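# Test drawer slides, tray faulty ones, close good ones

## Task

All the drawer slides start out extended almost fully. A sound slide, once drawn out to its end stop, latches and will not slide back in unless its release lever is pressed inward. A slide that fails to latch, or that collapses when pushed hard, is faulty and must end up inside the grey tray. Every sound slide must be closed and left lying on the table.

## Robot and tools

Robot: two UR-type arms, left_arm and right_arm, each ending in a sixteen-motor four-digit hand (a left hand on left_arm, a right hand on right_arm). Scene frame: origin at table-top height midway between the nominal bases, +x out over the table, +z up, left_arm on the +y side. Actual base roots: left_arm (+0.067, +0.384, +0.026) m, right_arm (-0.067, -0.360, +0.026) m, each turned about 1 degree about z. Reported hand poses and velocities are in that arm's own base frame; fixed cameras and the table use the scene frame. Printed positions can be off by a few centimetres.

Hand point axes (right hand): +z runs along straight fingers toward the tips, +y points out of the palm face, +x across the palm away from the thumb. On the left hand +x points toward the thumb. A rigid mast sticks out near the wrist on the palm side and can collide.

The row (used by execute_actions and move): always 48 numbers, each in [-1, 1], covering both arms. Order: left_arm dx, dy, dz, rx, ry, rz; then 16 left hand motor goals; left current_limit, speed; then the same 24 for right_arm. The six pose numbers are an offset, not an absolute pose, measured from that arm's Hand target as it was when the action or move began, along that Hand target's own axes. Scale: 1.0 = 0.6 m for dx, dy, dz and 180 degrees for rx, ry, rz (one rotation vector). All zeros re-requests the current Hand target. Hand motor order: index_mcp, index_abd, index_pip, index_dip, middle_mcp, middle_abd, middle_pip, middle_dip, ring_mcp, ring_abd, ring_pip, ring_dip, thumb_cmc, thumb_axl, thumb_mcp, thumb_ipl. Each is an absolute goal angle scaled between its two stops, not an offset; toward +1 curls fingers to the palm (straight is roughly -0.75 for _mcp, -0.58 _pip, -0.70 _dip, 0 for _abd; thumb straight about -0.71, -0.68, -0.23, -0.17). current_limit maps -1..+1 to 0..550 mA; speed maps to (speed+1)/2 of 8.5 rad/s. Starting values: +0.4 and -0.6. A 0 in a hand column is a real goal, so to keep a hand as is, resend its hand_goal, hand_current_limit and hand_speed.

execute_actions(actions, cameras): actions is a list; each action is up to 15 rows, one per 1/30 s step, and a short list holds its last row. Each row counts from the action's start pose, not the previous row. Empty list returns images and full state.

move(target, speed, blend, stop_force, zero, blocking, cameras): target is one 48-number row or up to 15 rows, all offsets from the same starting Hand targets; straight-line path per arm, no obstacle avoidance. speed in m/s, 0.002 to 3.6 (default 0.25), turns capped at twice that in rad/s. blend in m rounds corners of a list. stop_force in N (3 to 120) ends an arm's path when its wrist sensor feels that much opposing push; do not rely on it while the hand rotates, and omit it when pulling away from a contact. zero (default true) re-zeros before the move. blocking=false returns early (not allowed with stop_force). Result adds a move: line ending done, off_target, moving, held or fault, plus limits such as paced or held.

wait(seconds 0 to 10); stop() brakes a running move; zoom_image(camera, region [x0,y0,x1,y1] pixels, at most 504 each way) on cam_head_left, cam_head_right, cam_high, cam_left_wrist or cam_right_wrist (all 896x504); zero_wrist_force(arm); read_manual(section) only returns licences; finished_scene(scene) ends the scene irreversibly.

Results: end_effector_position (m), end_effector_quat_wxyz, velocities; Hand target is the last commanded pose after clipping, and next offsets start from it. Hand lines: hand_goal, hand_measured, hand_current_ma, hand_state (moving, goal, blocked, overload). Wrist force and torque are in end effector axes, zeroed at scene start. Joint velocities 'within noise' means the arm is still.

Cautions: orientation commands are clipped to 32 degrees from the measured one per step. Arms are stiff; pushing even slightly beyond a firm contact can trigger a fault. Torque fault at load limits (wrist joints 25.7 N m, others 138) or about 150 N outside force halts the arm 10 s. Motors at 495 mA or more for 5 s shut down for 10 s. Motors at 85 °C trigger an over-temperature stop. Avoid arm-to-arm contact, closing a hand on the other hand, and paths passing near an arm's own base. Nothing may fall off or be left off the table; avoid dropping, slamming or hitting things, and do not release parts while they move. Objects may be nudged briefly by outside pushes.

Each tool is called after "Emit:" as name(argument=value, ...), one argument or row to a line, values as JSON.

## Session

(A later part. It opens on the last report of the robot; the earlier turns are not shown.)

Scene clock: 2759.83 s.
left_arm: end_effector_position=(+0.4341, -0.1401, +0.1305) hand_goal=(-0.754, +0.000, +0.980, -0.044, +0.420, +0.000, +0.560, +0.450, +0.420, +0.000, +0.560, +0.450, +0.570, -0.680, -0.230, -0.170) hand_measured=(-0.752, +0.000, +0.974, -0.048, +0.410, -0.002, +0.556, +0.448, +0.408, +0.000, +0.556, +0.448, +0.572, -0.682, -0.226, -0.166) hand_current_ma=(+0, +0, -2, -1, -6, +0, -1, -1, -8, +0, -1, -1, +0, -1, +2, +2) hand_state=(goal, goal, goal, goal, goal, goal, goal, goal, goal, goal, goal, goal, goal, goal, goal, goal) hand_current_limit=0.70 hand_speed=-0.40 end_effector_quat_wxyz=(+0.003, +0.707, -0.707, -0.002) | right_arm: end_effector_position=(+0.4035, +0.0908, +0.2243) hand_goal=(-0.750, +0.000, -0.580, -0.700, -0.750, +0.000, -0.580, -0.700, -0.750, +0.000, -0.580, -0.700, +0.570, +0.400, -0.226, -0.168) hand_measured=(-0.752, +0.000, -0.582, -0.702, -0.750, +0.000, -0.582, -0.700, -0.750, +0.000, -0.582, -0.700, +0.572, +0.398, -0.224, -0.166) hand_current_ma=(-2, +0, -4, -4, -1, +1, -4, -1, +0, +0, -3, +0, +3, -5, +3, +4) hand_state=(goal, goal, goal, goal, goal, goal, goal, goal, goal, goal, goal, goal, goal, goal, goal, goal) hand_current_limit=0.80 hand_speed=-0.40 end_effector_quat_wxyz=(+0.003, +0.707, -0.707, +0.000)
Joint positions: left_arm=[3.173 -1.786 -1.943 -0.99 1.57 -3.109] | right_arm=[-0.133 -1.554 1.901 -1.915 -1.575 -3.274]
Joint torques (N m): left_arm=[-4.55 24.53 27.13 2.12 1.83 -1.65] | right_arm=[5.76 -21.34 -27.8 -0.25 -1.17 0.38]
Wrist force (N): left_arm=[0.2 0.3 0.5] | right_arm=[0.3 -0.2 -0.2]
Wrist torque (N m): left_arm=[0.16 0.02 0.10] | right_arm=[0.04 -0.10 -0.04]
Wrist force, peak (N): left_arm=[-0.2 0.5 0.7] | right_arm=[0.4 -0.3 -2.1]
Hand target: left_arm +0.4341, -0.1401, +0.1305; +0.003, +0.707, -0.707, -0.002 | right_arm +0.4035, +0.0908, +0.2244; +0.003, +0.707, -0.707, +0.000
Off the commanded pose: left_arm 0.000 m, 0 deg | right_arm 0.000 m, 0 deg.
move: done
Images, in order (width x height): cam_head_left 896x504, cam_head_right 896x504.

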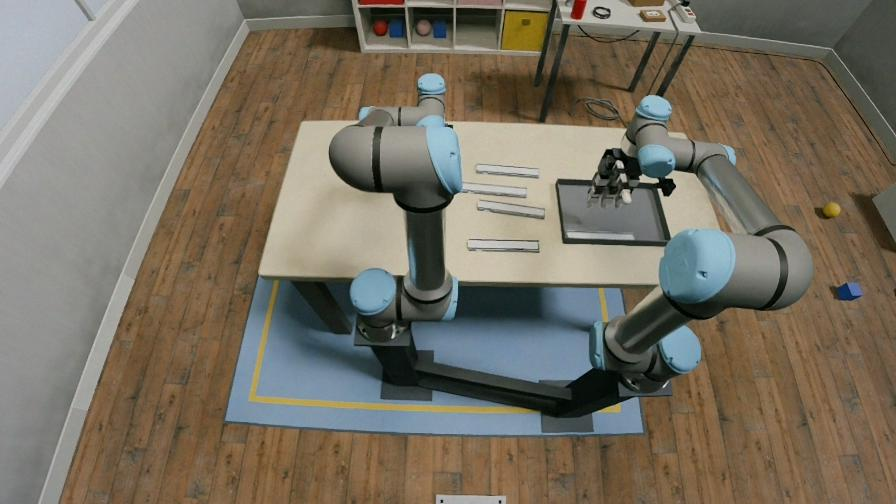

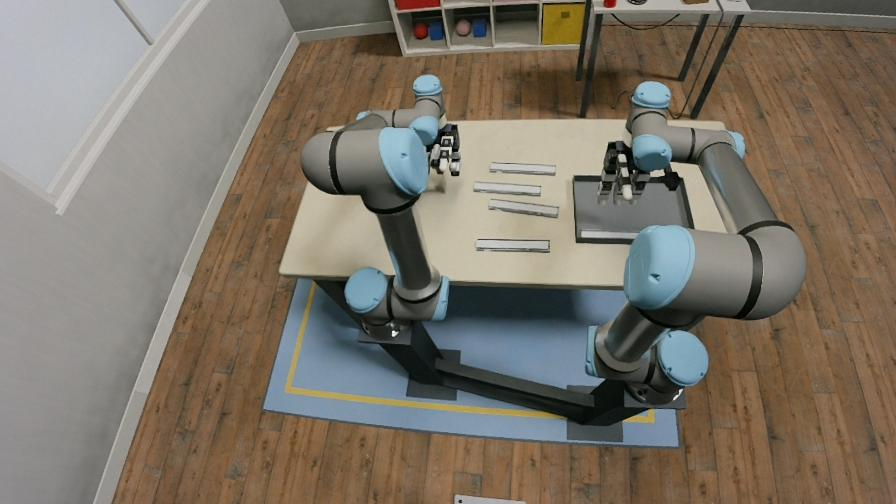

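Emit:
move(
  target=[-0.1667,-0.06,-0.05,0,0,0,-0.753,0,0.98,-0.043,0.42,0,0.56,0.45,0.42,0,0.56,0.45,0.571,-0.68,-0.23,-0.17,0.7,-0.4,-0.4687,-0.327,0.007,0,0,0,-0.75,0,-0.58,-0.7,-0.75,0,-0.58,-0.7,-0.75,0,-0.58,-0.7,0.571,0.401,-0.226,-0.168,0.8,-0.4],
  speed=0.25,
)

Emit:
move(
  target=[0,0,0,0.3889,-0.0145,0.0102,-0.274,0,0.3708,-0.3478,-0.274,0,0.3358,-0.3478,-1,0,-1,-0.7,0.657,-0.68,-0.264,0.227,0.78,-0.4,0,0,0,0,0,0,-0.75,0,-0.58,-0.7,-0.75,0,-0.58,-0.7,-0.75,0,-0.58,-0.7,0.571,0.401,-0.226,-0.168,0.8,-0.4],
  speed=0.25,
  cameras=["cam_head_left","cam_head_right","cam_high","cam_right_wrist"],
)

Emit:
zoom_image(
  camera="cam_head_left",
  region=[440, 110, 620, 230],
)

Emit:
zoom_image(
  camera="cam_high",
  region=[340, 180, 520, 330],
)

Scene clock: 2836.63 s.
left_arm: end_effector_position=(+0.4704, -0.0401, +0.1601) hand_goal=(-0.754, +0.000, +0.980, -0.044, +0.420, +0.000, +0.560, +0.450, +0.420, +0.000, +0.560, +0.450, +0.570, -0.680, -0.230, -0.170) hand_measured=(-0.752, +0.000, +0.974, -0.048, +0.410, -0.002, +0.556, +0.448, +0.408, +0.000, +0.556, +0.448, +0.572, -0.682, -0.226, -0.166) hand_current_ma=(+0, +0, -2, -1, -6, +0, -1, -1, -8, +0, -1, -1, +0, -1, +2, +2) hand_state=(goal, goal, goal, goal, goal, goal, goal, goal, goal, goal, goal, goal, goal, goal, goal, goal) hand_current_limit=0.70 hand_speed=-0.40 end_effector_quat_wxyz=(+0.003, +0.707, -0.707, -0.002) | right_arm: end_effector_position=(+0.5997, +0.3718, +0.2184) hand_goal=(-0.750, +0.000, -0.580, -0.700, -0.750, +0.000, -0.580, -0.700, -0.750, +0.000, -0.580, -0.700, +0.570, +0.400, -0.226, -0.168) hand_measured=(-0.750, +0.000, -0.582, -0.702, -0.750, +0.000, -0.582, -0.700, -0.750, +0.000, -0.582, -0.700, +0.572, +0.398, -0.224, -0.166) hand_current_ma=(+0, +0, -4, -4, +0, +1, -3, -1, +0, +0, -3, +0, +2, -5, +3, +4) hand_state=(goal, goal, goal, goal, goal, goal, goal, goal, goal, goal, goal, goal, goal, goal, goal, goal) hand_current_limit=0.80 hand_speed=-0.40 end_effector_quat_wxyz=(+0.003, +0.707, -0.707, +0.000) end_effector_velocity=(+0.002, +0.000, +0.001) end_effector_angular_velocity=(+0.001, -0.003, -0.002)
Joint positions: left_arm=[3.352 -1.8 -1.837 -1.083 1.571 -2.93] | right_arm=[0.298 -0.887 0.998 -1.678 -1.574 -2.843]
Joint velocities: left_arm=[within noise] | right_arm=[0 0.002 -0.005 0 0 0.002]
Joint torques (N m): left_arm=[0.11 40.68 11.09 4.83 0.67 -1.3] | right_arm=[-1.17 -41.4 -35.39 -2 -0.48 0.06]
Wrist force (N): left_arm=[-0.1 -0.1 0.5] | right_arm=[0.3 -0.2 -0.1]
Wrist torque (N m): left_arm=[0.09 0.05 0.24] | right_arm=[0.05 -0.13 0.08]
Wrist force, peak (N): left_arm=[0.9 0.5 0.8] | right_arm=[-2.2 -1.4 0.1]
Hand target: left_arm +0.4704, -0.0401, +0.1601; +0.003, +0.707, -0.707, -0.002 | right_arm +0.5998, +0.3719, +0.2184; +0.003, +0.707, -0.707, +0.000
Off the commanded pose: left_arm 0.000 m, 0 deg | right_arm 0.000 m, 0 deg.
move: done

Scene clock: 2839.60 s.
left_arm: end_effector_position=(+0.4704, -0.0400, +0.1601) hand_goal=(-0.274, +0.000, +0.370, -0.348, -0.274, +0.000, +0.336, -0.348, -1.000, +0.000, -1.000, -0.700, +0.656, -0.680, -0.264, +0.226) hand_measured=(-0.272, +0.000, +0.370, -0.346, -0.272, -0.002, +0.336, -0.346, -0.986, +0.000, -0.992, -0.696, +0.654, -0.682, -0.260, +0.224) hand_current_ma=(+0, +0, +0, +1, +0, +0, +0, +1, +12, +0, +3, +1, -1, -1, +2, +0) hand_state=(goal, goal, goal, goal, goal, goal, goal, goal, goal, goal, goal, goal, goal, goal, goal, goal) hand_current_limit=0.78 hand_speed=-0.40 end_effector_quat_wxyz=(-0.418, +0.570, -0.591, +0.389) end_effector_velocity=(+0.000, +0.000, +0.001) end_effector_angular_velocity=(+0.002, -0.005, +0.000) | right_arm: end_effector_position=(+0.5998, +0.3719, +0.2184) hand_goal=(-0.750, +0.000, -0.580, -0.700, -0.750, +0.000, -0.580, -0.700, -0.750, +0.000, -0.580, -0.700, +0.570, +0.400, -0.226, -0.168) hand_measured=(-0.750, +0.000, -0.582, -0.702, -0.750, +0.000, -0.582, -0.700, -0.750, +0.000, -0.582, -0.700, +0.572, +0.398, -0.224, -0.166) hand_current_ma=(+0, +0, -4, -4, +0, +1, -3, -1, +0, +0, -3, +0, +2, -5, +3, +4) hand_state=(goal, goal, goal, goal, goal, goal, goal, goal, goal, goal, goal, goal, goal, goal, goal, goal) hand_current_limit=0.80 hand_speed=-0.40 end_effector_quat_wxyz=(+0.003, +0.707, -0.707, +0.000)
Joint positions: left_arm=[3.538 -1.693 -2.587 0.758 1.217 -2.95] | right_arm=[0.298 -0.886 0.998 -1.678 -1.574 -2.843]
Joint velocities: left_arm=[0 0 -0.001 0.007 0 0] | right_arm=[within noise]
Joint torques (N m): left_arm=[-4.04 12.03 13.24 5.12 0.38 2.2] | right_arm=[10.37 -41.69 -37.84 0.11 1.46 1.98]
Wrist force (N): left_arm=[1.0 0.4 1.3] | right_arm=[0.2 -0.4 -0.3]
Wrist torque (N m): left_arm=[0.10 -0.02 0.32] | right_arm=[0.05 -0.10 0.07]
Wrist force, peak (N): left_arm=[0.9 -0.2 1.6] | right_arm=[0.6 -0.5 0.1]
Hand target: left_arm +0.4704, -0.0401, +0.1601; -0.418, +0.570, -0.591, +0.389 | right_arm +0.5998, +0.3719, +0.2184; +0.003, +0.707, -0.707, +0.000
Off the commanded pose: left_arm 0.000 m, 0 deg | right_arm 0.000 m, 0 deg.
move: done
camera_calibration:
cam_right_wrist: T_world_to_cam=[[-0.66124, 0.7501, -0.01056, 0.152466], [0.511007, 0.460687, 0.725699, -0.683385], [0.549212, 0.474465, -0.687932, -0.22945], [0, 0, 0, 1]] pos_world=[0.576048, 0.309328, 0.339696]
Images, in order (width x height): cam_head_left 896x504, cam_head_right 896x504, cam_high 896x504, cam_right_wrist 896x504.

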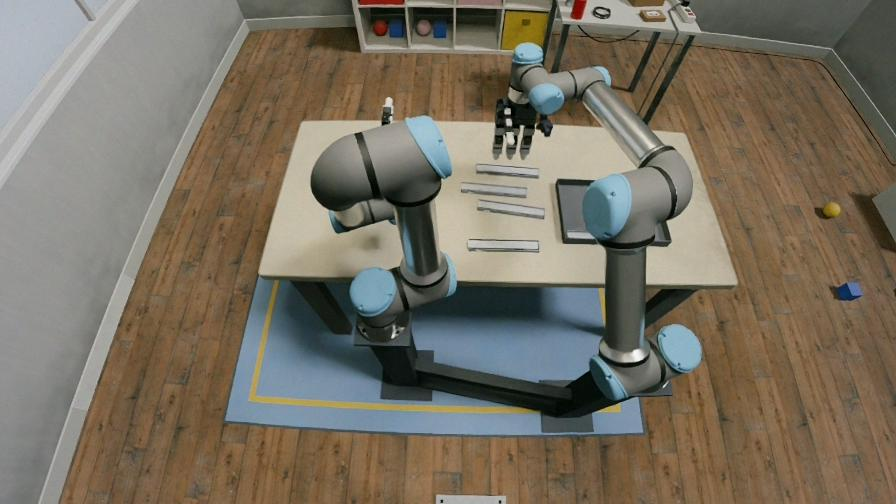

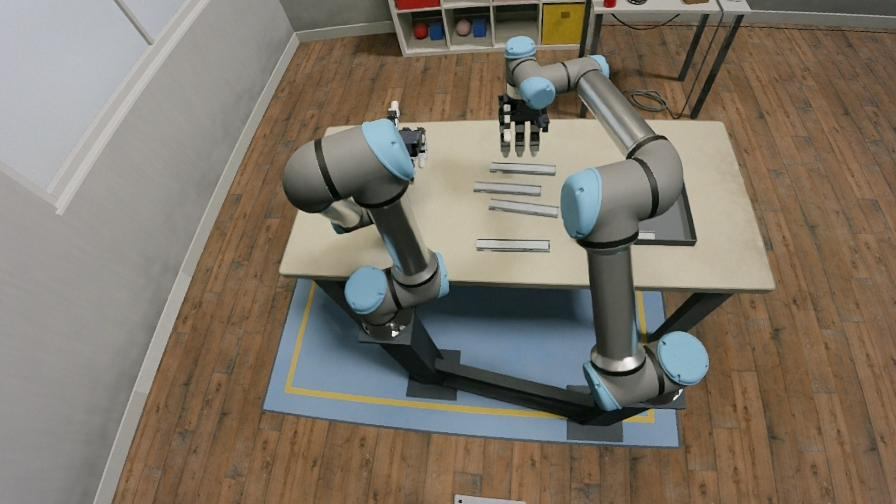

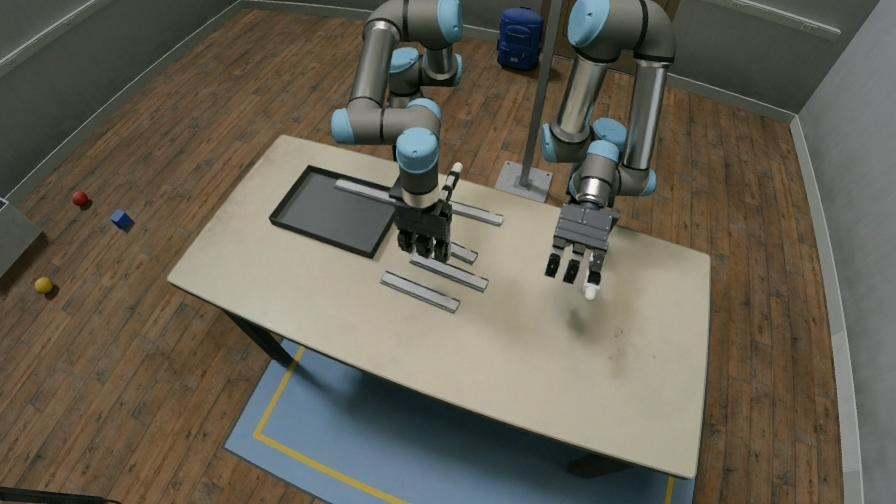

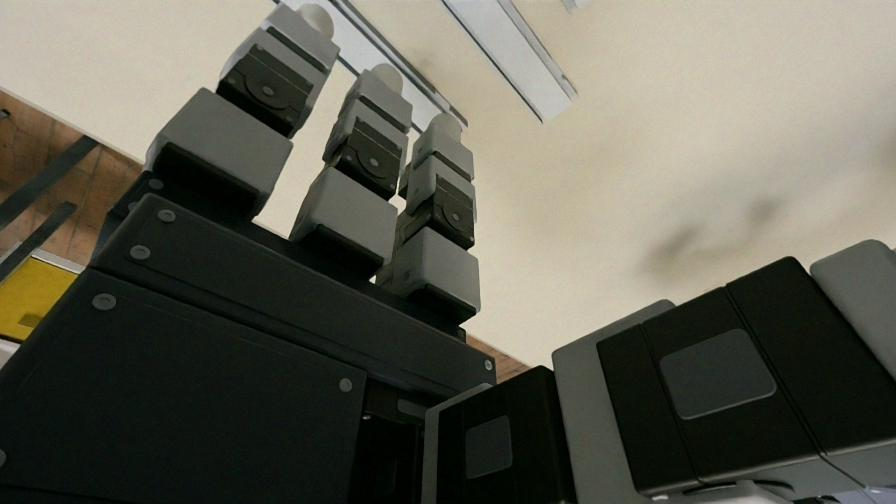

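Scaled by 2.800 from the camera's 896x504 image, which has a finer 1280x720 frame.

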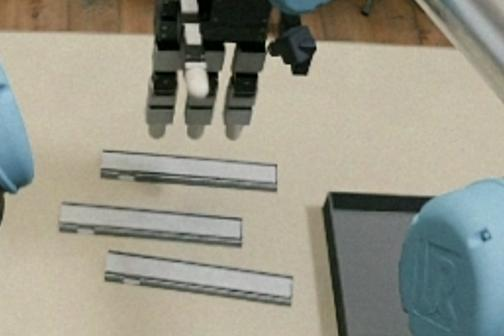

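Scaled by 2.800 from the camera's 896x504 image, which has a finer 1280x720 frame.

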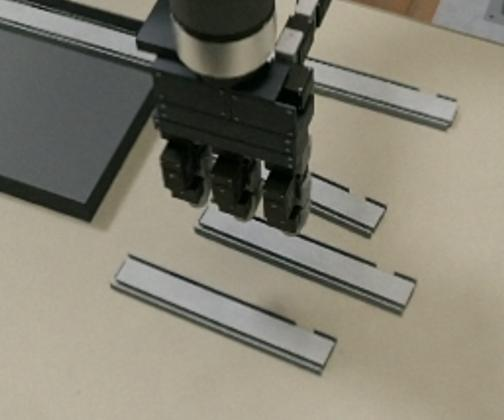

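Emit:
move(
  target=[0,0,0,0,0,0,-0.274,0,0.3708,-0.3478,-0.274,0,0.3358,-0.3478,-1,0,-1,-0.7,0.657,-0.68,-0.264,0.227,0.78,-0.4,0,0,0.147,0,0,0,-0.75,0,-0.58,-0.7,-0.75,0,-0.58,-0.7,-0.75,0,-0.58,-0.7,0.571,0.401,-0.226,-0.168,0.8,-0.4],
  speed=0.2,
  cameras=["cam_head_left","cam_head_right","cam_high","cam_right_wrist"],
)

Emit:
zoom_image(
  camera="cam_head_left",
  region=[450, 130, 560, 220],
)

Emit:
zoom_image(
  camera="cam_head_right",
  region=[460, 130, 570, 220],
)

Emit:
zoom_image(
  camera="cam_high",
  region=[380, 220, 500, 320],
)

Scene clock: 2847.33 s.
left_arm: end_effector_position=(+0.4704, -0.0401, +0.1601) hand_goal=(-0.274, +0.000, +0.370, -0.348, -0.274, +0.000, +0.336, -0.348, -1.000, +0.000, -1.000, -0.700, +0.656, -0.680, -0.264, +0.226) hand_measured=(-0.272, +0.000, +0.370, -0.346, -0.272, -0.002, +0.336, -0.346, -0.986, +0.000, -0.992, -0.696, +0.654, -0.682, -0.260, +0.224) hand_current_ma=(+0, +0, +0, +1, +0, +0, +0, +1, +12, +0, +3, +1, -1, -1, +2, +0) hand_state=(goal, goal, goal, goal, goal, goal, goal, goal, goal, goal, goal, goal, goal, goal, goal, goal) hand_current_limit=0.78 hand_speed=-0.40 end_effector_quat_wxyz=(-0.418, +0.570, -0.591, +0.389) | right_arm: end_effector_position=(+0.5994, +0.3715, +0.1302) hand_goal=(-0.750, +0.000, -0.580, -0.700, -0.750, +0.000, -0.580, -0.700, -0.750, +0.000, -0.580, -0.700, +0.570, +0.400, -0.226, -0.168) hand_measured=(-0.750, +0.000, -0.582, -0.702, -0.750, +0.000, -0.582, -0.700, -0.750, +0.000, -0.582, -0.700, +0.572, +0.398, -0.224, -0.166) hand_current_ma=(+0, +0, -4, -4, +0, +1, -3, -1, +0, +0, -3, +0, +2, -5, +3, +4) hand_state=(goal, goal, goal, goal, goal, goal, goal, goal, goal, goal, goal, goal, goal, goal, goal, goal) hand_current_limit=0.80 hand_speed=-0.40 end_effector_quat_wxyz=(+0.003, +0.707, -0.707, +0.000)
Joint positions: left_arm=[3.538 -1.693 -2.587 0.758 1.217 -2.949] | right_arm=[0.298 -0.838 1.145 -1.873 -1.574 -2.843]
Joint torques (N m): left_arm=[-6.09 12.36 4.62 3.84 -1.53 2.52] | right_arm=[-11.82 -61.46 -22.39 -4.37 1.1 -0.77]
Wrist force (N): left_arm=[1.1 -0.2 1.3] | right_arm=[0.4 -0.2 -0.2]
Wrist torque (N m): left_arm=[0.02 -0.02 0.34] | right_arm=[0.07 -0.13 0.08]
Wrist force, peak (N): left_arm=[1.2 0.3 1.8] | right_arm=[0.2 -0.3 -2.4]
Hand target: left_arm +0.4704, -0.0401, +0.1601; -0.418, +0.570, -0.591, +0.389 | right_arm +0.5995, +0.3715, +0.1302; +0.003, +0.707, -0.707, +0.000
Off the commanded pose: left_arm 0.000 m, 0 deg | right_arm 0.000 m, 0 deg.
move: done
camera_calibration:
cam_right_wrist: T_world_to_cam=[[-0.661357, 0.749998, -0.0105299, 0.151586], [0.511047, 0.460834, 0.725578, -0.619074], [0.549034, 0.474484, -0.68806, -0.289636], [0, 0, 0, 1]] pos_world=[0.575648, 0.309029, 0.251495]
Images, in order (width x height): cam_head_left 896x504, cam_head_right 896x504, cam_high 896x504, cam_right_wrist 896x504.

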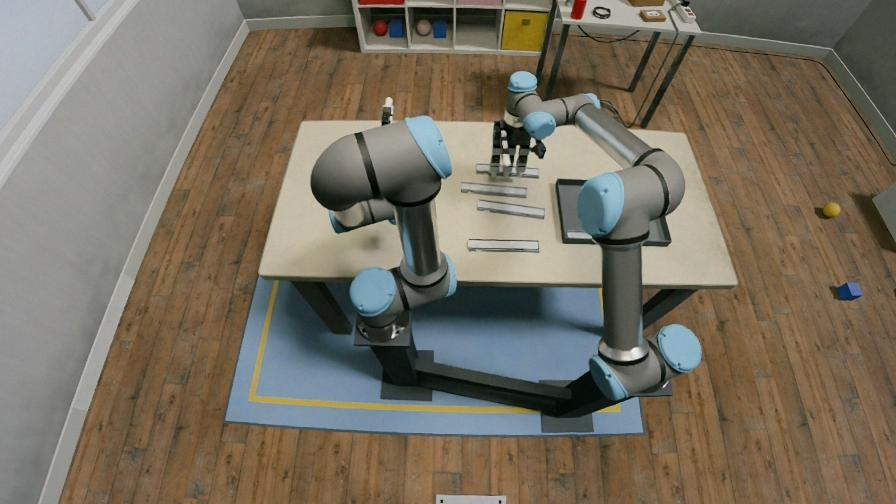

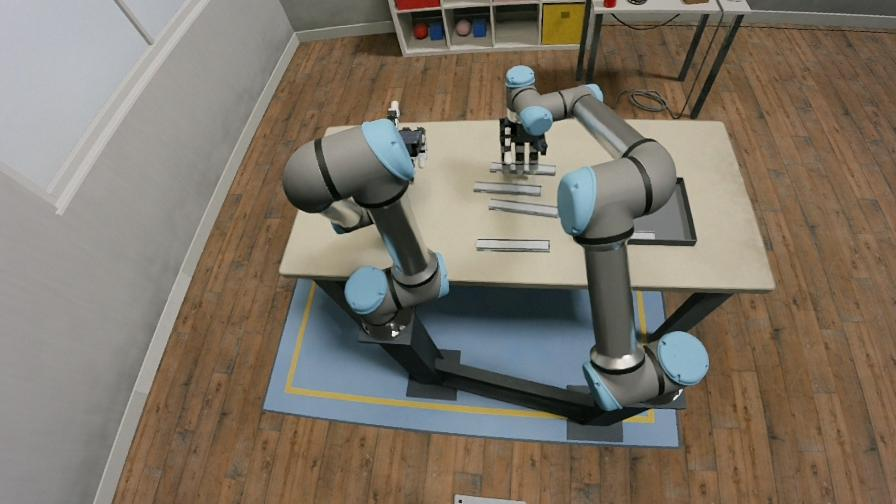

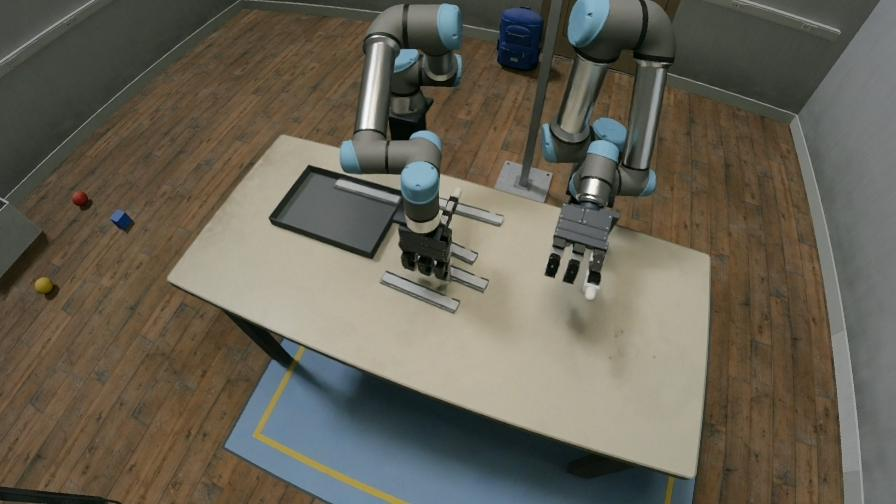

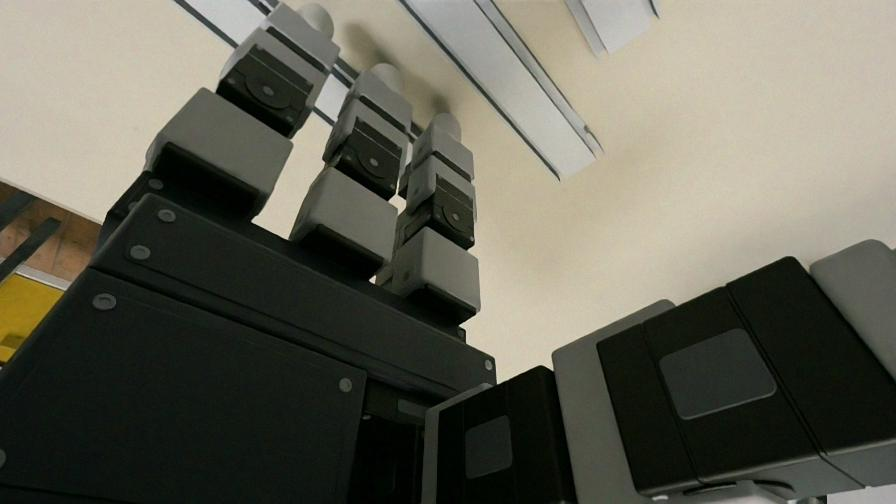

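Scaled by 4.582 from the camera's 896x504 image, which has a finer 1280x720 frame.

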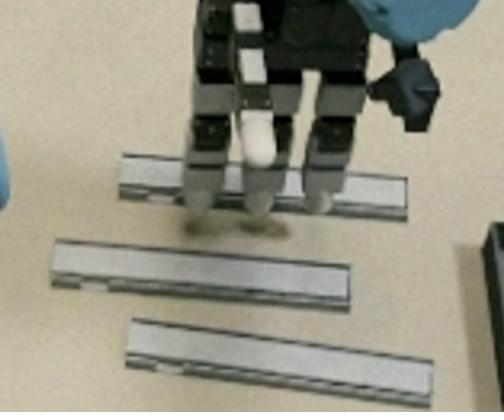

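Scaled by 4.582 from the camera's 896x504 image, which has a finer 1280x720 frame.

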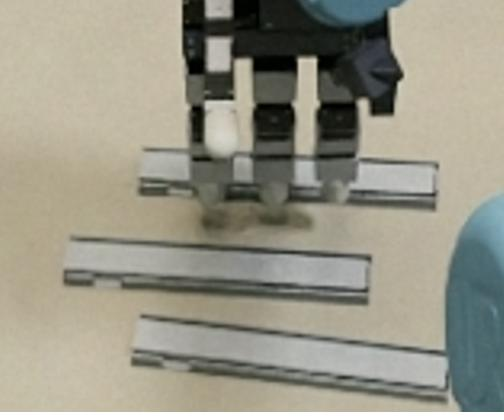

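Scaled by 4.200 from the camera's 896x504 image, which has a finer 1280x720 frame.

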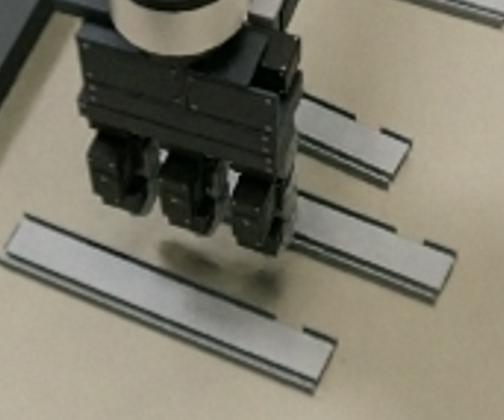

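Emit:
move(
  target=[
    [0,0,0,0,0,0,-0.274,0,0.3708,-0.3478,-0.274,0,0.3358,-0.3478,-1,0,-1,-0.7,0.657,-0.68,-0.264,0.227,0.78,-0.4,0,0.01,0,0,0,0,-0.75,0,-0.58,-0.7,-0.75,0,-0.58,-0.7,-0.75,0,-0.58,-0.7,0.571,0.401,-0.226,-0.168,0.8,-0.4],
    [0,0,0,0,0,0,-0.274,0,0.3708,-0.3478,-0.274,0,0.3358,-0.3478,-1,0,-1,-0.7,0.657,-0.68,-0.264,0.227,0.78,-0.4,0,0.01,0.0483,0,0,0,-0.75,0,-0.58,-0.7,-0.75,0,-0.58,-0.7,-0.75,0,-0.58,-0.7,0.571,0.401,-0.226,-0.168,0.8,-0.4],
  ],
  speed=0.03,
  stop_force=4,
  cameras=["cam_head_left"],
)

Emit:
zoom_image(
  camera="cam_head_left",
  region=[450, 130, 560, 220],
)

Scene clock: 2869.33 s.
left_arm: end_effector_position=(+0.4704, -0.0401, +0.1601) hand_goal=(-0.274, +0.000, +0.370, -0.348, -0.274, +0.000, +0.336, -0.348, -1.000, +0.000, -1.000, -0.700, +0.656, -0.680, -0.264, +0.226) hand_measured=(-0.272, +0.000, +0.370, -0.346, -0.272, -0.002, +0.336, -0.346, -0.986, +0.000, -0.992, -0.696, +0.654, -0.682, -0.260, +0.224) hand_current_ma=(+0, +0, +0, +1, +0, +0, +0, +1, +12, +0, +3, +1, -1, -1, +2, +0) hand_state=(goal, goal, goal, goal, goal, goal, goal, goal, goal, goal, goal, goal, goal, goal, goal, goal) hand_current_limit=0.78 hand_speed=-0.40 end_effector_quat_wxyz=(-0.418, +0.570, -0.591, +0.389) | right_arm: end_effector_position=(+0.5933, +0.3714, +0.1012) hand_goal=(-0.750, +0.000, -0.580, -0.700, -0.750, +0.000, -0.580, -0.700, -0.750, +0.000, -0.580, -0.700, +0.570, +0.400, -0.226, -0.168) hand_measured=(-0.750, +0.000, -0.582, -0.702, -0.750, +0.000, -0.582, -0.700, -0.750, +0.000, -0.582, -0.700, +0.572, +0.398, -0.224, -0.166) hand_current_ma=(+0, +0, -4, -4, +0, +1, -3, -1, +0, +0, -3, +0, +2, -5, +3, +4) hand_state=(goal, goal, goal, goal, goal, goal, goal, goal, goal, goal, goal, goal, goal, goal, goal, goal) hand_current_limit=0.80 hand_speed=-0.40 end_effector_quat_wxyz=(+0.003, +0.707, -0.707, +0.000)
Joint positions: left_arm=[3.538 -1.693 -2.587 0.758 1.217 -2.949] | right_arm=[0.3 -0.827 1.204 -1.943 -1.574 -2.841]
Joint torques (N m): left_arm=[-7.5 23.23 9 1.59 0.3 2.57] | right_arm=[-10.26 -68.38 -36.41 -0.03 0.91 -2.21]
Wrist force (N): left_arm=[1.0 0.2 1.3] | right_arm=[0.3 -0.4 -0.2]
Wrist torque (N m): left_arm=[0.06 0.00 0.32] | right_arm=[0.03 -0.11 -0.02]
Wrist force, peak (N): left_arm=[1.3 0.0 1.8] | right_arm=[0.4 -0.2 -1.0]
Hand target: left_arm +0.4704, -0.0401, +0.1601; -0.418, +0.570, -0.591, +0.389 | right_arm +0.5933, +0.3714, +0.1012; +0.003, +0.707, -0.707, +0.000
Off the commanded pose: left_arm 0.000 m, 0 deg | right_arm 0.000 m, 0 deg.
move: done
Images, in order (width x height): cam_head_left 896x504.

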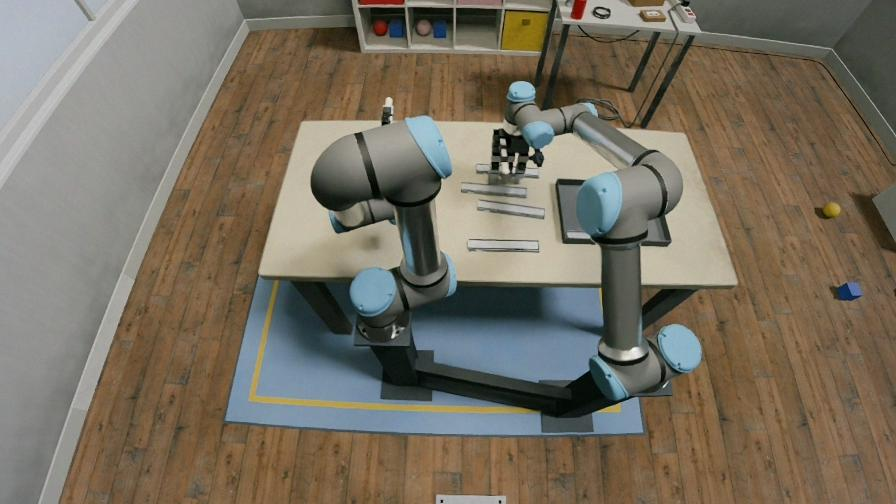

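Scaled by 4.582 from the camera's 896x504 image, which has a finer 1280x720 frame.

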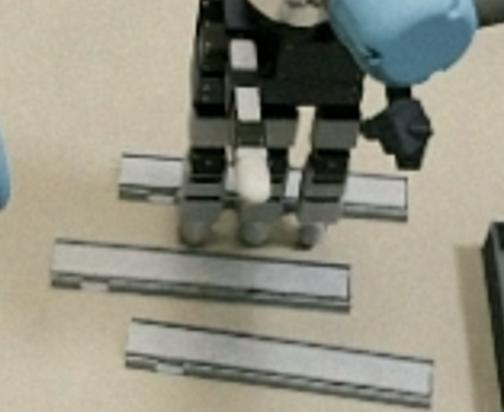

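Emit:
move(
  target=[
    [0,0,0,0,0,0,-0.274,0,0.3708,-0.3478,-0.274,0,0.3358,-0.3478,-1,0,-1,-0.7,0.657,-0.68,-0.264,0.227,0.78,-0.4,0,-0.1250,0,0,0,0,-0.75,0,-0.58,-0.7,-0.75,0,-0.58,-0.7,-0.75,0,-0.58,-0.7,0.571,0.401,-0.226,-0.168,0.8,-0.4],
  ],
  speed=0.04,
  stop_force=7,
  cameras=["cam_head_left"],
)

Emit:
zoom_image(
  camera="cam_head_left",
  region=[450, 130, 560, 220],
)

Scene clock: 2879.90 s.
left_arm: end_effector_position=(+0.4704, -0.0401, +0.1601) hand_goal=(-0.274, +0.000, +0.370, -0.348, -0.274, +0.000, +0.336, -0.348, -1.000, +0.000, -1.000, -0.700, +0.656, -0.680, -0.264, +0.226) hand_measured=(-0.272, +0.000, +0.370, -0.346, -0.272, -0.002, +0.336, -0.346, -0.986, +0.000, -0.992, -0.696, +0.654, -0.682, -0.260, +0.224) hand_current_ma=(+0, +0, +0, +1, +0, +0, +0, +1, +12, +0, +3, +1, -1, -1, +2, +0) hand_state=(goal, goal, goal, goal, goal, goal, goal, goal, goal, goal, goal, goal, goal, goal, goal, goal) hand_current_limit=0.78 hand_speed=-0.40 end_effector_quat_wxyz=(-0.418, +0.570, -0.591, +0.389) | right_arm: end_effector_position=(+0.6684, +0.3714, +0.1009) hand_goal=(-0.750, +0.000, -0.580, -0.700, -0.750, +0.000, -0.580, -0.700, -0.750, +0.000, -0.580, -0.700, +0.570, +0.400, -0.226, -0.168) hand_measured=(-0.750, +0.000, -0.582, -0.702, -0.742, +0.000, -0.576, -0.700, -0.732, +0.000, -0.570, -0.698, +0.572, +0.398, -0.224, -0.166) hand_current_ma=(+0, +0, -2, -3, +19, +1, +7, +0, +48, +0, +23, +5, +2, -5, +3, +4) hand_state=(goal, goal, goal, goal, goal, goal, goal, goal, goal, goal, goal, goal, goal, goal, goal, goal) hand_current_limit=0.80 hand_speed=-0.40 end_effector_quat_wxyz=(+0.003, +0.707, -0.707, +0.000)
Joint positions: left_arm=[3.538 -1.693 -2.587 0.758 1.217 -2.949] | right_arm=[0.273 -0.649 0.876 -1.794 -1.574 -2.868]
Joint torques (N m): left_arm=[-5.63 24.2 14.26 1.52 1.46 2.54] | right_arm=[11.43 -75.44 -9.46 -4.71 -1.26 2.16]
Wrist force (N): left_arm=[1.1 0.1 1.3] | right_arm=[0.5 0.0 -0.2]
Wrist torque (N m): left_arm=[0.05 -0.03 0.35] | right_arm=[-0.01 -0.14 0.10]
Wrist force, peak (N): left_arm=[1.1 0.2 1.8] | right_arm=[0.4 1.2 -1.2]
Hand target: left_arm +0.4704, -0.0401, +0.1601; -0.418, +0.570, -0.591, +0.389 | right_arm +0.6683, +0.3714, +0.1009; +0.003, +0.707, -0.707, +0.000
Off the commanded pose: left_arm 0.000 m, 0 deg | right_arm 0.000 m, 0 deg.
move: done
Images, in order (width x height): cam_head_left 896x504.

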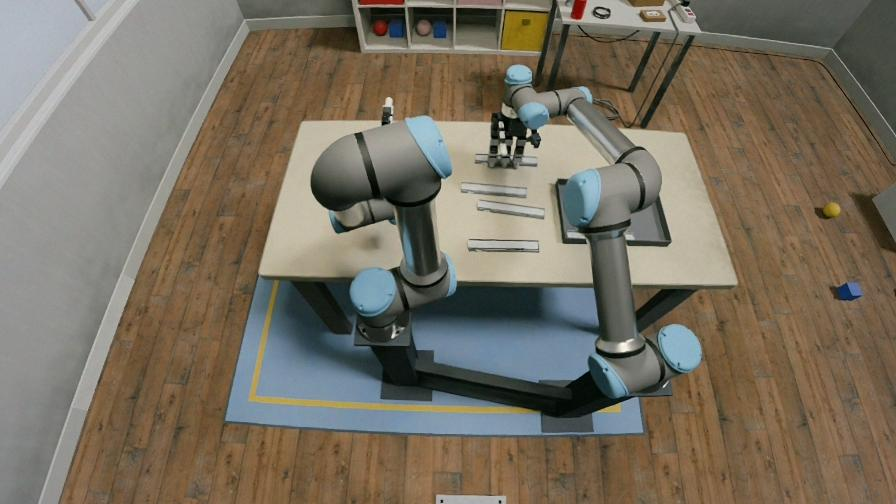

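Scaled by 4.582 from the camera's 896x504 image, which has a finer 1280x720 frame.

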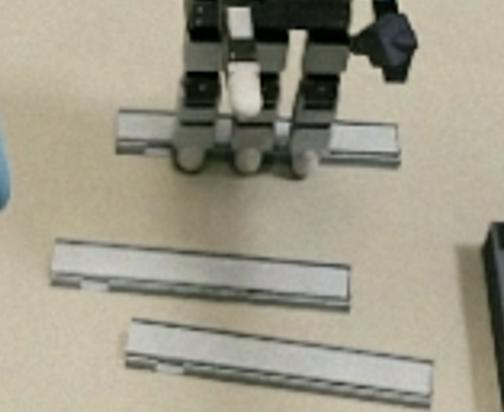

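Emit:
move(
  target=[
    [0,0,0,0,0,0,-0.274,0,0.3708,-0.3478,-0.274,0,0.3358,-0.3478,-1,0,-1,-0.7,0.657,-0.68,-0.264,0.227,0.78,-0.4,0,0.02,-0.05,0,0,0,-0.75,0,-0.58,-0.7,-0.75,0,-0.58,-0.7,-0.75,0,-0.58,-0.7,0.571,0.401,-0.226,-0.168,0.8,-0.4],
    [0,0,0,0,0,0,-0.274,0,0.3708,-0.3478,-0.274,0,0.3358,-0.3478,-1,0,-1,-0.7,0.657,-0.68,-0.264,0.227,0.78,-0.4,0.0712,0.003,-0.1667,0.25,0,0,-0.75,0,-0.58,-0.7,-0.75,0,-0.58,-0.7,-0.75,0,-0.58,-0.7,0.571,0.401,-0.226,-0.168,0.8,-0.4],
  ],
  speed=0.25,
  blend=0.01,
)

Emit:
move(
  target=[0,0,0,0.0015,0.0276,0.0101,-0.274,0,0.3708,-0.3478,-0.274,0,0.3358,-0.3478,-1,0,-1,-0.7,0.657,-0.68,-0.264,0.227,0.78,-0.4,0,0,0,0.1389,0.0090,-0.0142,-0.274,0,0.3708,-0.3478,-0.274,0,0.3358,-0.3478,-1,0,-1,-0.7,0.657,-0.68,-0.264,0.227,0.78,-0.4],
  speed=0.25,
)

Emit:
move(
  target=[0,0,0,0,0,0,-0.274,0,0.3708,-0.3478,-0.274,0,0.3358,-0.3478,-1,0,-1,-0.7,0.657,-0.68,-0.264,0.227,0.78,-0.4,0,0,0,-0.0015,0.0276,0.0101,-0.274,0,0.3708,-0.3478,-0.274,0,0.3358,-0.3478,-1,0,-1,-0.7,0.657,-0.68,-0.264,0.227,0.78,-0.4],
  speed=0.25,
  cameras=["cam_head_left"],
)

Scene clock: 2911.80 s.
left_arm: end_effector_position=(+0.4704, -0.0401, +0.1601) hand_goal=(-0.274, +0.000, +0.370, -0.348, -0.274, +0.000, +0.336, -0.348, -1.000, +0.000, -1.000, -0.700, +0.656, -0.680, -0.264, +0.226) hand_measured=(-0.272, +0.000, +0.370, -0.346, -0.272, -0.002, +0.336, -0.346, -0.986, +0.000, -0.992, -0.696, +0.654, -0.682, -0.260, +0.224) hand_current_ma=(+0, +0, +0, +1, +0, +0, +0, +1, +12, +0, +3, +1, -1, -1, +2, +0) hand_state=(goal, goal, goal, goal, goal, goal, goal, goal, goal, goal, goal, goal, goal, goal, goal, goal) hand_current_limit=0.78 hand_speed=-0.40 end_effector_quat_wxyz=(-0.418, +0.570, -0.591, +0.389) | right_arm: end_effector_position=(+0.6668, +0.3291, +0.2012) hand_goal=(-0.750, +0.000, -0.580, -0.700, -0.750, +0.000, -0.580, -0.700, -0.750, +0.000, -0.580, -0.700, +0.570, +0.400, -0.226, -0.168) hand_measured=(-0.744, +0.000, -0.580, -0.702, -0.744, +0.000, -0.576, -0.700, -0.744, +0.000, -0.576, -0.698, +0.572, +0.398, -0.224, -0.166) hand_current_ma=(+11, +0, -1, -3, +12, +1, +5, +0, +12, +0, +7, +4, +2, -5, +3, +4) hand_state=(goal, goal, goal, goal, goal, goal, goal, goal, goal, goal, goal, goal, goal, goal, goal, goal) hand_current_limit=0.80 hand_speed=-0.40 end_effector_quat_wxyz=(-0.268, +0.654, -0.653, +0.271) end_effector_velocity=(+0.001, +0.000, +0.001) end_effector_angular_velocity=(+0.001, -0.005, +0.001)
Joint positions: left_arm=[3.538 -1.693 -2.587 0.758 1.217 -2.949] | right_arm=[0.289 -1.06 1.531 -2.801 -1.776 -2.936]
Joint velocities: left_arm=[within noise] | right_arm=[0 0 0 -0.005 0 0]
Joint torques (N m): left_arm=[-5.95 24.56 17.86 1.45 1.36 2.46] | right_arm=[0.81 -34.53 -23.39 -4.86 0.31 2.2]
Wrist force (N): left_arm=[1.2 0.1 1.6] | right_arm=[0.1 -0.5 -0.2]
Wrist torque (N m): left_arm=[0.03 -0.03 0.35] | right_arm=[0.01 -0.06 0.08]
Wrist force, peak (N): left_arm=[1.1 0.2 1.7] | right_arm=[0.5 -1.3 1.9]
Hand target: left_arm +0.4704, -0.0401, +0.1601; -0.418, +0.570, -0.591, +0.389 | right_arm +0.6669, +0.3291, +0.2011; -0.268, +0.654, -0.653, +0.271
Off the commanded pose: left_arm 0.000 m, 0 deg | right_arm 0.000 m, 0 deg.
move: done

Scene clock: 2913.20 s.
left_arm: end_effector_position=(+0.4704, -0.0400, +0.1601) hand_goal=(-0.274, +0.000, +0.370, -0.348, -0.274, +0.000, +0.336, -0.348, -1.000, +0.000, -1.000, -0.700, +0.656, -0.680, -0.264, +0.226) hand_measured=(-0.272, +0.000, +0.370, -0.346, -0.272, -0.002, +0.336, -0.346, -0.986, +0.000, -0.992, -0.696, +0.654, -0.682, -0.260, +0.224) hand_current_ma=(+0, +0, +0, +1, +0, +0, +0, +1, +12, +0, +3, +1, -1, -1, +2, +0) hand_state=(goal, goal, goal, goal, goal, goal, goal, goal, goal, goal, goal, goal, goal, goal, goal, goal) hand_current_limit=0.78 hand_speed=-0.40 end_effector_quat_wxyz=(+0.399, -0.542, +0.617, -0.408) | right_arm: end_effector_position=(+0.6668, +0.3291, +0.2010) hand_goal=(-0.274, +0.000, +0.370, -0.348, -0.274, +0.000, +0.336, -0.348, -1.000, +0.000, -1.000, -0.700, +0.656, -0.680, -0.264, +0.226) hand_measured=(-0.272, +0.000, +0.364, -0.352, -0.272, +0.000, +0.332, -0.352, -0.978, +0.000, -0.992, -0.698, +0.652, -0.678, -0.260, +0.224) hand_current_ma=(+2, +0, -10, -5, +3, +1, -9, -5, +63, +0, +16, +4, -5, +5, +7, -5) hand_state=(goal, goal, goal, goal, goal, goal, goal, goal, blocked, goal, goal, goal, goal, goal, goal, goal) hand_current_limit=0.78 hand_speed=-0.40 end_effector_quat_wxyz=(-0.388, +0.591, -0.568, +0.421) end_effector_velocity=(+0.001, -0.001, +0.002) end_effector_angular_velocity=(+0.003, -0.007, -0.002)
Joint positions: left_arm=[3.596 -1.687 -2.589 0.728 1.077 -2.887] | right_arm=[0.347 -1.014 1.721 -3.474 -1.915 -3.07]
Joint velocities: left_arm=[within noise] | right_arm=[-0.002 0 -0.002 -0.005 0 0]
Joint torques (N m): left_arm=[-6.01 19.66 12.93 4.7 0.33 -2.07] | right_arm=[-10.62 -57.52 -32.59 -4.82 0.02 0.57]
Wrist force (N): left_arm=[0.9 0.3 1.3] | right_arm=[-0.1 -0.4 0.3]
Wrist torque (N m): left_arm=[0.08 0.00 0.42] | right_arm=[0.01 0.03 0.04]
Wrist force, peak (N): left_arm=[1.0 0.3 1.8] | right_arm=[-0.1 -1.1 0.1]
Hand target: left_arm +0.4704, -0.0401, +0.1601; +0.399, -0.542, +0.617, -0.408 | right_arm +0.6669, +0.3291, +0.2011; -0.388, +0.591, -0.568, +0.421
Off the commanded pose: left_arm 0.000 m, 0 deg | right_arm 0.000 m, 0 deg.
move: done

Scene clock: 2914.03 s.
left_arm: end_effector_position=(+0.4704, -0.0401, +0.1601) hand_goal=(-0.274, +0.000, +0.370, -0.348, -0.274, +0.000, +0.336, -0.348, -1.000, +0.000, -1.000, -0.700, +0.656, -0.680, -0.264, +0.226) hand_measured=(-0.272, +0.000, +0.370, -0.346, -0.272, -0.002, +0.336, -0.346, -0.986, +0.000, -0.992, -0.696, +0.654, -0.682, -0.260, +0.224) hand_current_ma=(+0, +0, +0, +1, +0, +0, +0, +1, +12, +0, +3, +1, -1, -1, +2, +0) hand_state=(goal, goal, goal, goal, goal, goal, goal, goal, goal, goal, goal, goal, goal, goal, goal, goal) hand_current_limit=0.78 hand_speed=-0.40 end_effector_quat_wxyz=(+0.399, -0.542, +0.617, -0.408) | right_arm: end_effector_position=(+0.6669, +0.3292, +0.2010) hand_goal=(-0.274, +0.000, +0.370, -0.348, -0.274, +0.000, +0.336, -0.348, -1.000, +0.000, -1.000, -0.700, +0.656, -0.680, -0.264, +0.226) hand_measured=(-0.272, +0.000, +0.364, -0.352, -0.272, +0.000, +0.332, -0.352, -0.978, +0.000, -0.992, -0.698, +0.652, -0.678, -0.260, +0.224) hand_current_ma=(+3, +0, -10, -5, +3, +1, -9, -5, +63, +0, +16, +4, -5, +5, +7, -5) hand_state=(goal, goal, goal, goal, goal, goal, goal, goal, blocked, goal, goal, goal, goal, goal, goal, goal) hand_current_limit=0.78 hand_speed=-0.40 end_effector_quat_wxyz=(-0.368, +0.564, -0.595, +0.438)
Joint positions: left_arm=[3.596 -1.687 -2.589 0.728 1.077 -2.887] | right_arm=[0.376 -1 1.696 -3.443 -2.027 -3.021]
Joint torques (N m): left_arm=[-7.7 10.99 18.76 5.08 -1.92 -2.12] | right_arm=[-11.67 -58.55 -3.23 -4.61 -1.25 -2.05]
Wrist force (N): left_arm=[1.2 0.1 1.4] | right_arm=[-0.1 -0.4 0.3]
Wrist torque (N m): left_arm=[0.04 -0.03 0.46] | right_arm=[0.00 0.01 0.08]
Wrist force, peak (N): left_arm=[1.0 0.2 1.8] | right_arm=[0.8 -0.7 0.4]
Hand target: left_arm +0.4704, -0.0401, +0.1601; +0.399, -0.542, +0.617, -0.408 | right_arm +0.6669, +0.3291, +0.2011; -0.368, +0.564, -0.595, +0.438
Off the commanded pose: left_arm 0.000 m, 0 deg | right_arm 0.000 m, 0 deg.
move: done
Images, in order (width x height): cam_head_left 896x504.

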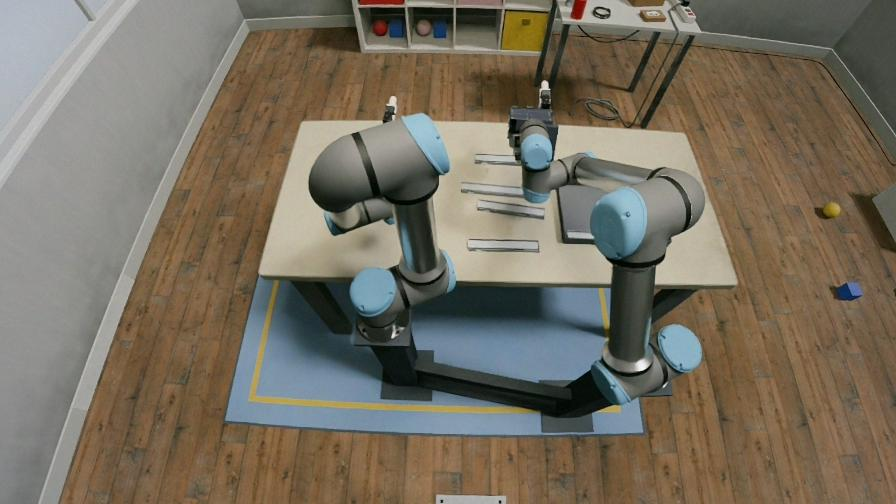

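Emit:
move(
  target=[0,0,0,0,0,0,-0.274,0,0.3708,-0.3478,-0.274,0,0.3358,-0.3478,-1,0,-1,-0.7,0.657,-0.68,-0.264,0.227,0.78,-0.4,-0.0625,0.0565,-0.2577,-0.1389,-0.0090,0.0142,-0.75,0,-0.58,-0.7,-0.75,0,-0.58,-0.7,-0.75,0,-0.58,-0.7,0.571,0.401,-0.226,-0.168,0.8,-0.4],
  speed=0.25,
)

Emit:
move(
  target=[0,0,0,0,0,0,-0.274,0,0.3708,-0.3478,-0.274,0,0.3358,-0.3478,-1,0,-1,-0.7,0.657,-0.68,-0.264,0.227,0.78,-0.4,0,0,0,-0.25,0,0,-0.75,0,-0.58,-0.7,-0.75,0,-0.58,-0.7,-0.75,0,-0.58,-0.7,0.571,0.401,-0.226,-0.168,0.8,-0.4],
  speed=0.25,
)

Emit:
move(
  target=[0,0,0,0,0,0,-0.274,0,0.3708,-0.3478,-0.274,0,0.3358,-0.3478,-1,0,-1,-0.7,0.657,-0.68,-0.264,0.227,0.78,-0.4,0,0,0.155,0,0,0,-0.75,0,-0.58,-0.7,-0.75,0,-0.58,-0.7,-0.75,0,-0.58,-0.7,0.571,0.401,-0.226,-0.168,0.8,-0.4],
  speed=0.2,
  cameras=["cam_head_left"],
)

Emit:
zoom_image(
  camera="cam_head_left",
  region=[450, 130, 560, 220],
)

Scene clock: 3016.63 s.
left_arm: end_effector_position=(+0.4704, -0.0401, +0.1601) hand_goal=(-0.274, +0.000, +0.370, -0.348, -0.274, +0.000, +0.336, -0.348, -1.000, +0.000, -1.000, -0.700, +0.656, -0.680, -0.264, +0.226) hand_measured=(-0.272, +0.000, +0.370, -0.346, -0.272, -0.002, +0.336, -0.346, -0.986, +0.000, -0.992, -0.696, +0.654, -0.682, -0.260, +0.224) hand_current_ma=(+0, +0, +0, +1, +0, +0, +0, +1, +12, +0, +3, +1, -1, -1, +2, +0) hand_state=(goal, goal, goal, goal, goal, goal, goal, goal, goal, goal, goal, goal, goal, goal, goal, goal) hand_current_limit=0.78 hand_speed=-0.40 end_effector_quat_wxyz=(+0.399, -0.542, +0.617, -0.408) | right_arm: end_effector_position=(+0.5143, +0.3821, +0.2204) hand_goal=(-0.750, +0.000, -0.580, -0.700, -0.750, +0.000, -0.580, -0.700, -0.750, +0.000, -0.580, -0.700, +0.570, +0.400, -0.226, -0.168) hand_measured=(-0.732, +0.000, -0.572, -0.698, -0.730, +0.000, -0.574, -0.698, -0.742, +0.000, -0.580, -0.698, +0.572, +0.398, -0.226, -0.166) hand_current_ma=(+49, +0, +14, +5, +54, +1, +13, +5, +20, +0, +0, +4, +4, -5, -1, +4) hand_state=(goal, goal, goal, goal, goal, goal, goal, goal, goal, goal, goal, goal, goal, goal, goal, goal) hand_current_limit=0.80 hand_speed=-0.40 end_effector_quat_wxyz=(+0.255, -0.623, +0.683, -0.283) end_effector_velocity=(-0.001, +0.000, -0.001) end_effector_angular_velocity=(-0.002, +0.005, +0.000)
Joint positions: left_arm=[3.596 -1.687 -2.589 0.728 1.077 -2.887] | right_arm=[0.489 -1.291 1.8 -2.772 -1.971 -2.708]
Joint velocities: left_arm=[within noise] | right_arm=[0.001 0 0 0.005 0 0.001]
Joint torques (N m): left_arm=[-5.8 11.35 19.29 5.05 -1.86 -1.52] | right_arm=[-10.84 -38.85 -36.11 -0.71 -0.22 1.63]
Wrist force (N): left_arm=[0.8 0.2 1.3] | right_arm=[0.2 -0.9 -0.1]
Wrist torque (N m): left_arm=[0.08 0.01 0.42] | right_arm=[-0.07 -0.07 0.12]
Wrist force, peak (N): left_arm=[1.1 0.3 1.7] | right_arm=[0.8 -0.7 1.6]
Hand target: left_arm +0.4704, -0.0401, +0.1601; +0.399, -0.542, +0.617, -0.408 | right_arm +0.5143, +0.3821, +0.2205; +0.255, -0.623, +0.683, -0.283
Off the commanded pose: left_arm 0.000 m, 0 deg | right_arm 0.000 m, 0 deg.
move: done

Scene clock: 3018.73 s.
left_arm: end_effector_position=(+0.4704, -0.0401, +0.1601) hand_goal=(-0.274, +0.000, +0.370, -0.348, -0.274, +0.000, +0.336, -0.348, -1.000, +0.000, -1.000, -0.700, +0.656, -0.680, -0.264, +0.226) hand_measured=(-0.272, +0.000, +0.370, -0.346, -0.272, -0.002, +0.336, -0.346, -0.986, +0.000, -0.992, -0.696, +0.654, -0.682, -0.260, +0.224) hand_current_ma=(+0, +0, +0, +1, +0, +0, +0, +1, +12, +0, +3, +1, -1, -1, +2, +0) hand_state=(goal, goal, goal, goal, goal, goal, goal, goal, goal, goal, goal, goal, goal, goal, goal, goal) hand_current_limit=0.78 hand_speed=-0.40 end_effector_quat_wxyz=(+0.399, -0.542, +0.617, -0.408) | right_arm: end_effector_position=(+0.5144, +0.3820, +0.2204) hand_goal=(-0.750, +0.000, -0.580, -0.700, -0.750, +0.000, -0.580, -0.700, -0.750, +0.000, -0.580, -0.700, +0.570, +0.400, -0.226, -0.168) hand_measured=(-0.746, +0.000, -0.576, -0.698, -0.744, +0.000, -0.576, -0.698, -0.744, +0.000, -0.580, -0.698, +0.572, +0.398, -0.226, -0.166) hand_current_ma=(+9, +0, +6, +4, +10, +1, +5, +4, +10, +0, +0, +4, +4, -5, -1, +4) hand_state=(goal, goal, goal, goal, goal, goal, goal, goal, goal, goal, goal, goal, goal, goal, goal, goal) hand_current_limit=0.80 hand_speed=-0.40 end_effector_quat_wxyz=(-0.003, -0.673, +0.739, +0.000)
Joint positions: left_arm=[3.596 -1.687 -2.589 0.728 1.077 -2.887] | right_arm=[0.339 -1.084 1.309 -1.792 -1.573 -2.709]
Joint torques (N m): left_arm=[-6.69 11.51 18.24 5.03 -1.83 -1.08] | right_arm=[13.19 -50.07 -21.39 -0.09 1.42 2.19]
Wrist force (N): left_arm=[0.8 -0.1 1.6] | right_arm=[0.3 -0.2 -0.2]
Wrist torque (N m): left_arm=[0.02 0.03 0.42] | right_arm=[0.08 -0.11 0.06]
Wrist force, peak (N): left_arm=[1.0 0.1 1.6] | right_arm=[0.8 -1.0 0.2]
Hand target: left_arm +0.4704, -0.0401, +0.1601; +0.399, -0.542, +0.617, -0.408 | right_arm +0.5143, +0.3821, +0.2205; -0.003, -0.674, +0.739, +0.000
Off the commanded pose: left_arm 0.000 m, 0 deg | right_arm 0.000 m, 0 deg.
move: done

Scene clock: 3019.70 s.
left_arm: end_effector_position=(+0.4704, -0.0401, +0.1601) hand_goal=(-0.274, +0.000, +0.370, -0.348, -0.274, +0.000, +0.336, -0.348, -1.000, +0.000, -1.000, -0.700, +0.656, -0.680, -0.264, +0.226) hand_measured=(-0.272, +0.000, +0.370, -0.346, -0.272, -0.002, +0.336, -0.346, -0.986, +0.000, -0.992, -0.696, +0.654, -0.682, -0.260, +0.224) hand_current_ma=(+0, +0, +0, +1, +0, +0, +0, +1, +12, +0, +3, +1, -1, -1, +2, +0) hand_state=(goal, goal, goal, goal, goal, goal, goal, goal, goal, goal, goal, goal, goal, goal, goal, goal) hand_current_limit=0.78 hand_speed=-0.40 end_effector_quat_wxyz=(+0.399, -0.542, +0.617, -0.408) | right_arm: end_effector_position=(+0.5140, +0.3817, +0.1275) hand_goal=(-0.750, +0.000, -0.580, -0.700, -0.750, +0.000, -0.580, -0.700, -0.750, +0.000, -0.580, -0.700, +0.570, +0.400, -0.226, -0.168) hand_measured=(-0.746, +0.000, -0.576, -0.698, -0.746, +0.000, -0.576, -0.698, -0.746, +0.000, -0.580, -0.698, +0.572, +0.398, -0.226, -0.166) hand_current_ma=(+8, +0, +6, +4, +9, +1, +5, +4, +9, +0, +0, +4, +4, -5, -1, +4) hand_state=(goal, goal, goal, goal, goal, goal, goal, goal, goal, goal, goal, goal, goal, goal, goal, goal) hand_current_limit=0.80 hand_speed=-0.40 end_effector_quat_wxyz=(-0.003, -0.674, +0.739, +0.000)
Joint positions: left_arm=[3.596 -1.687 -2.589 0.728 1.077 -2.887] | right_arm=[0.339 -1.012 1.448 -2.002 -1.573 -2.71]
Joint torques (N m): left_arm=[-6.67 11.74 18.68 4.95 -1.94 -0.94] | right_arm=[-9.9 -51.54 -23.71 -4.41 1.43 -1.24]
Wrist force (N): left_arm=[0.8 0.0 1.5] | right_arm=[0.2 -0.3 -0.4]
Wrist torque (N m): left_arm=[0.02 0.03 0.43] | right_arm=[0.08 -0.09 0.04]
Wrist force, peak (N): left_arm=[1.0 0.1 1.8] | right_arm=[0.4 -0.2 -2.3]
Hand target: left_arm +0.4704, -0.0401, +0.1601; +0.399, -0.542, +0.617, -0.408 | right_arm +0.5140, +0.3817, +0.1275; -0.003, -0.674, +0.739, +0.000
Off the commanded pose: left_arm 0.000 m, 0 deg | right_arm 0.000 m, 0 deg.
move: done
Images, in order (width x height): cam_head_left 896x504.

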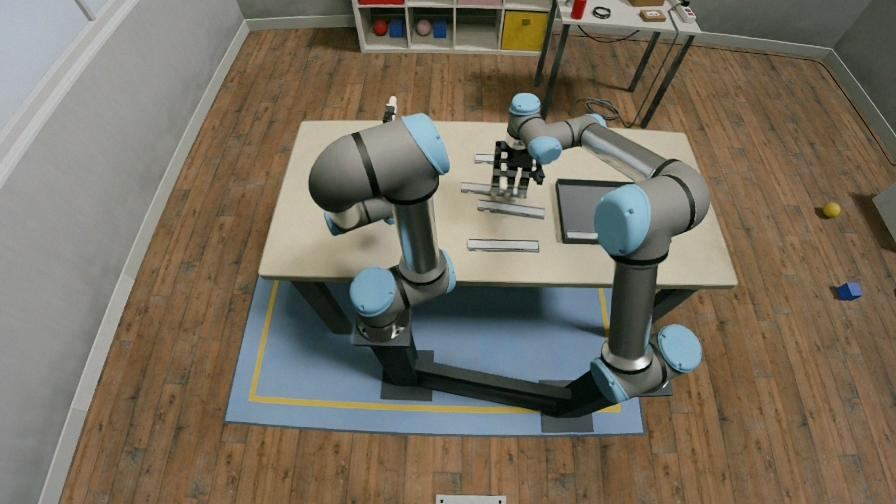

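Scaled by 4.582 from the camera's 896x504 image, which has a finer 1280x720 frame.

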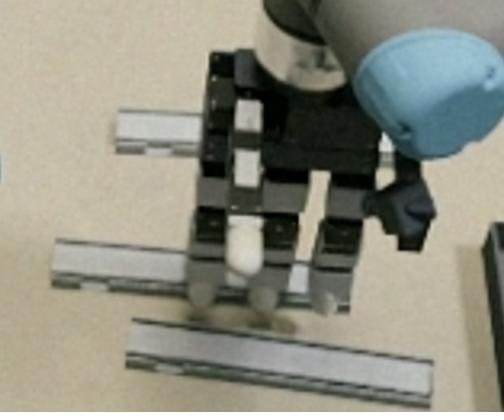

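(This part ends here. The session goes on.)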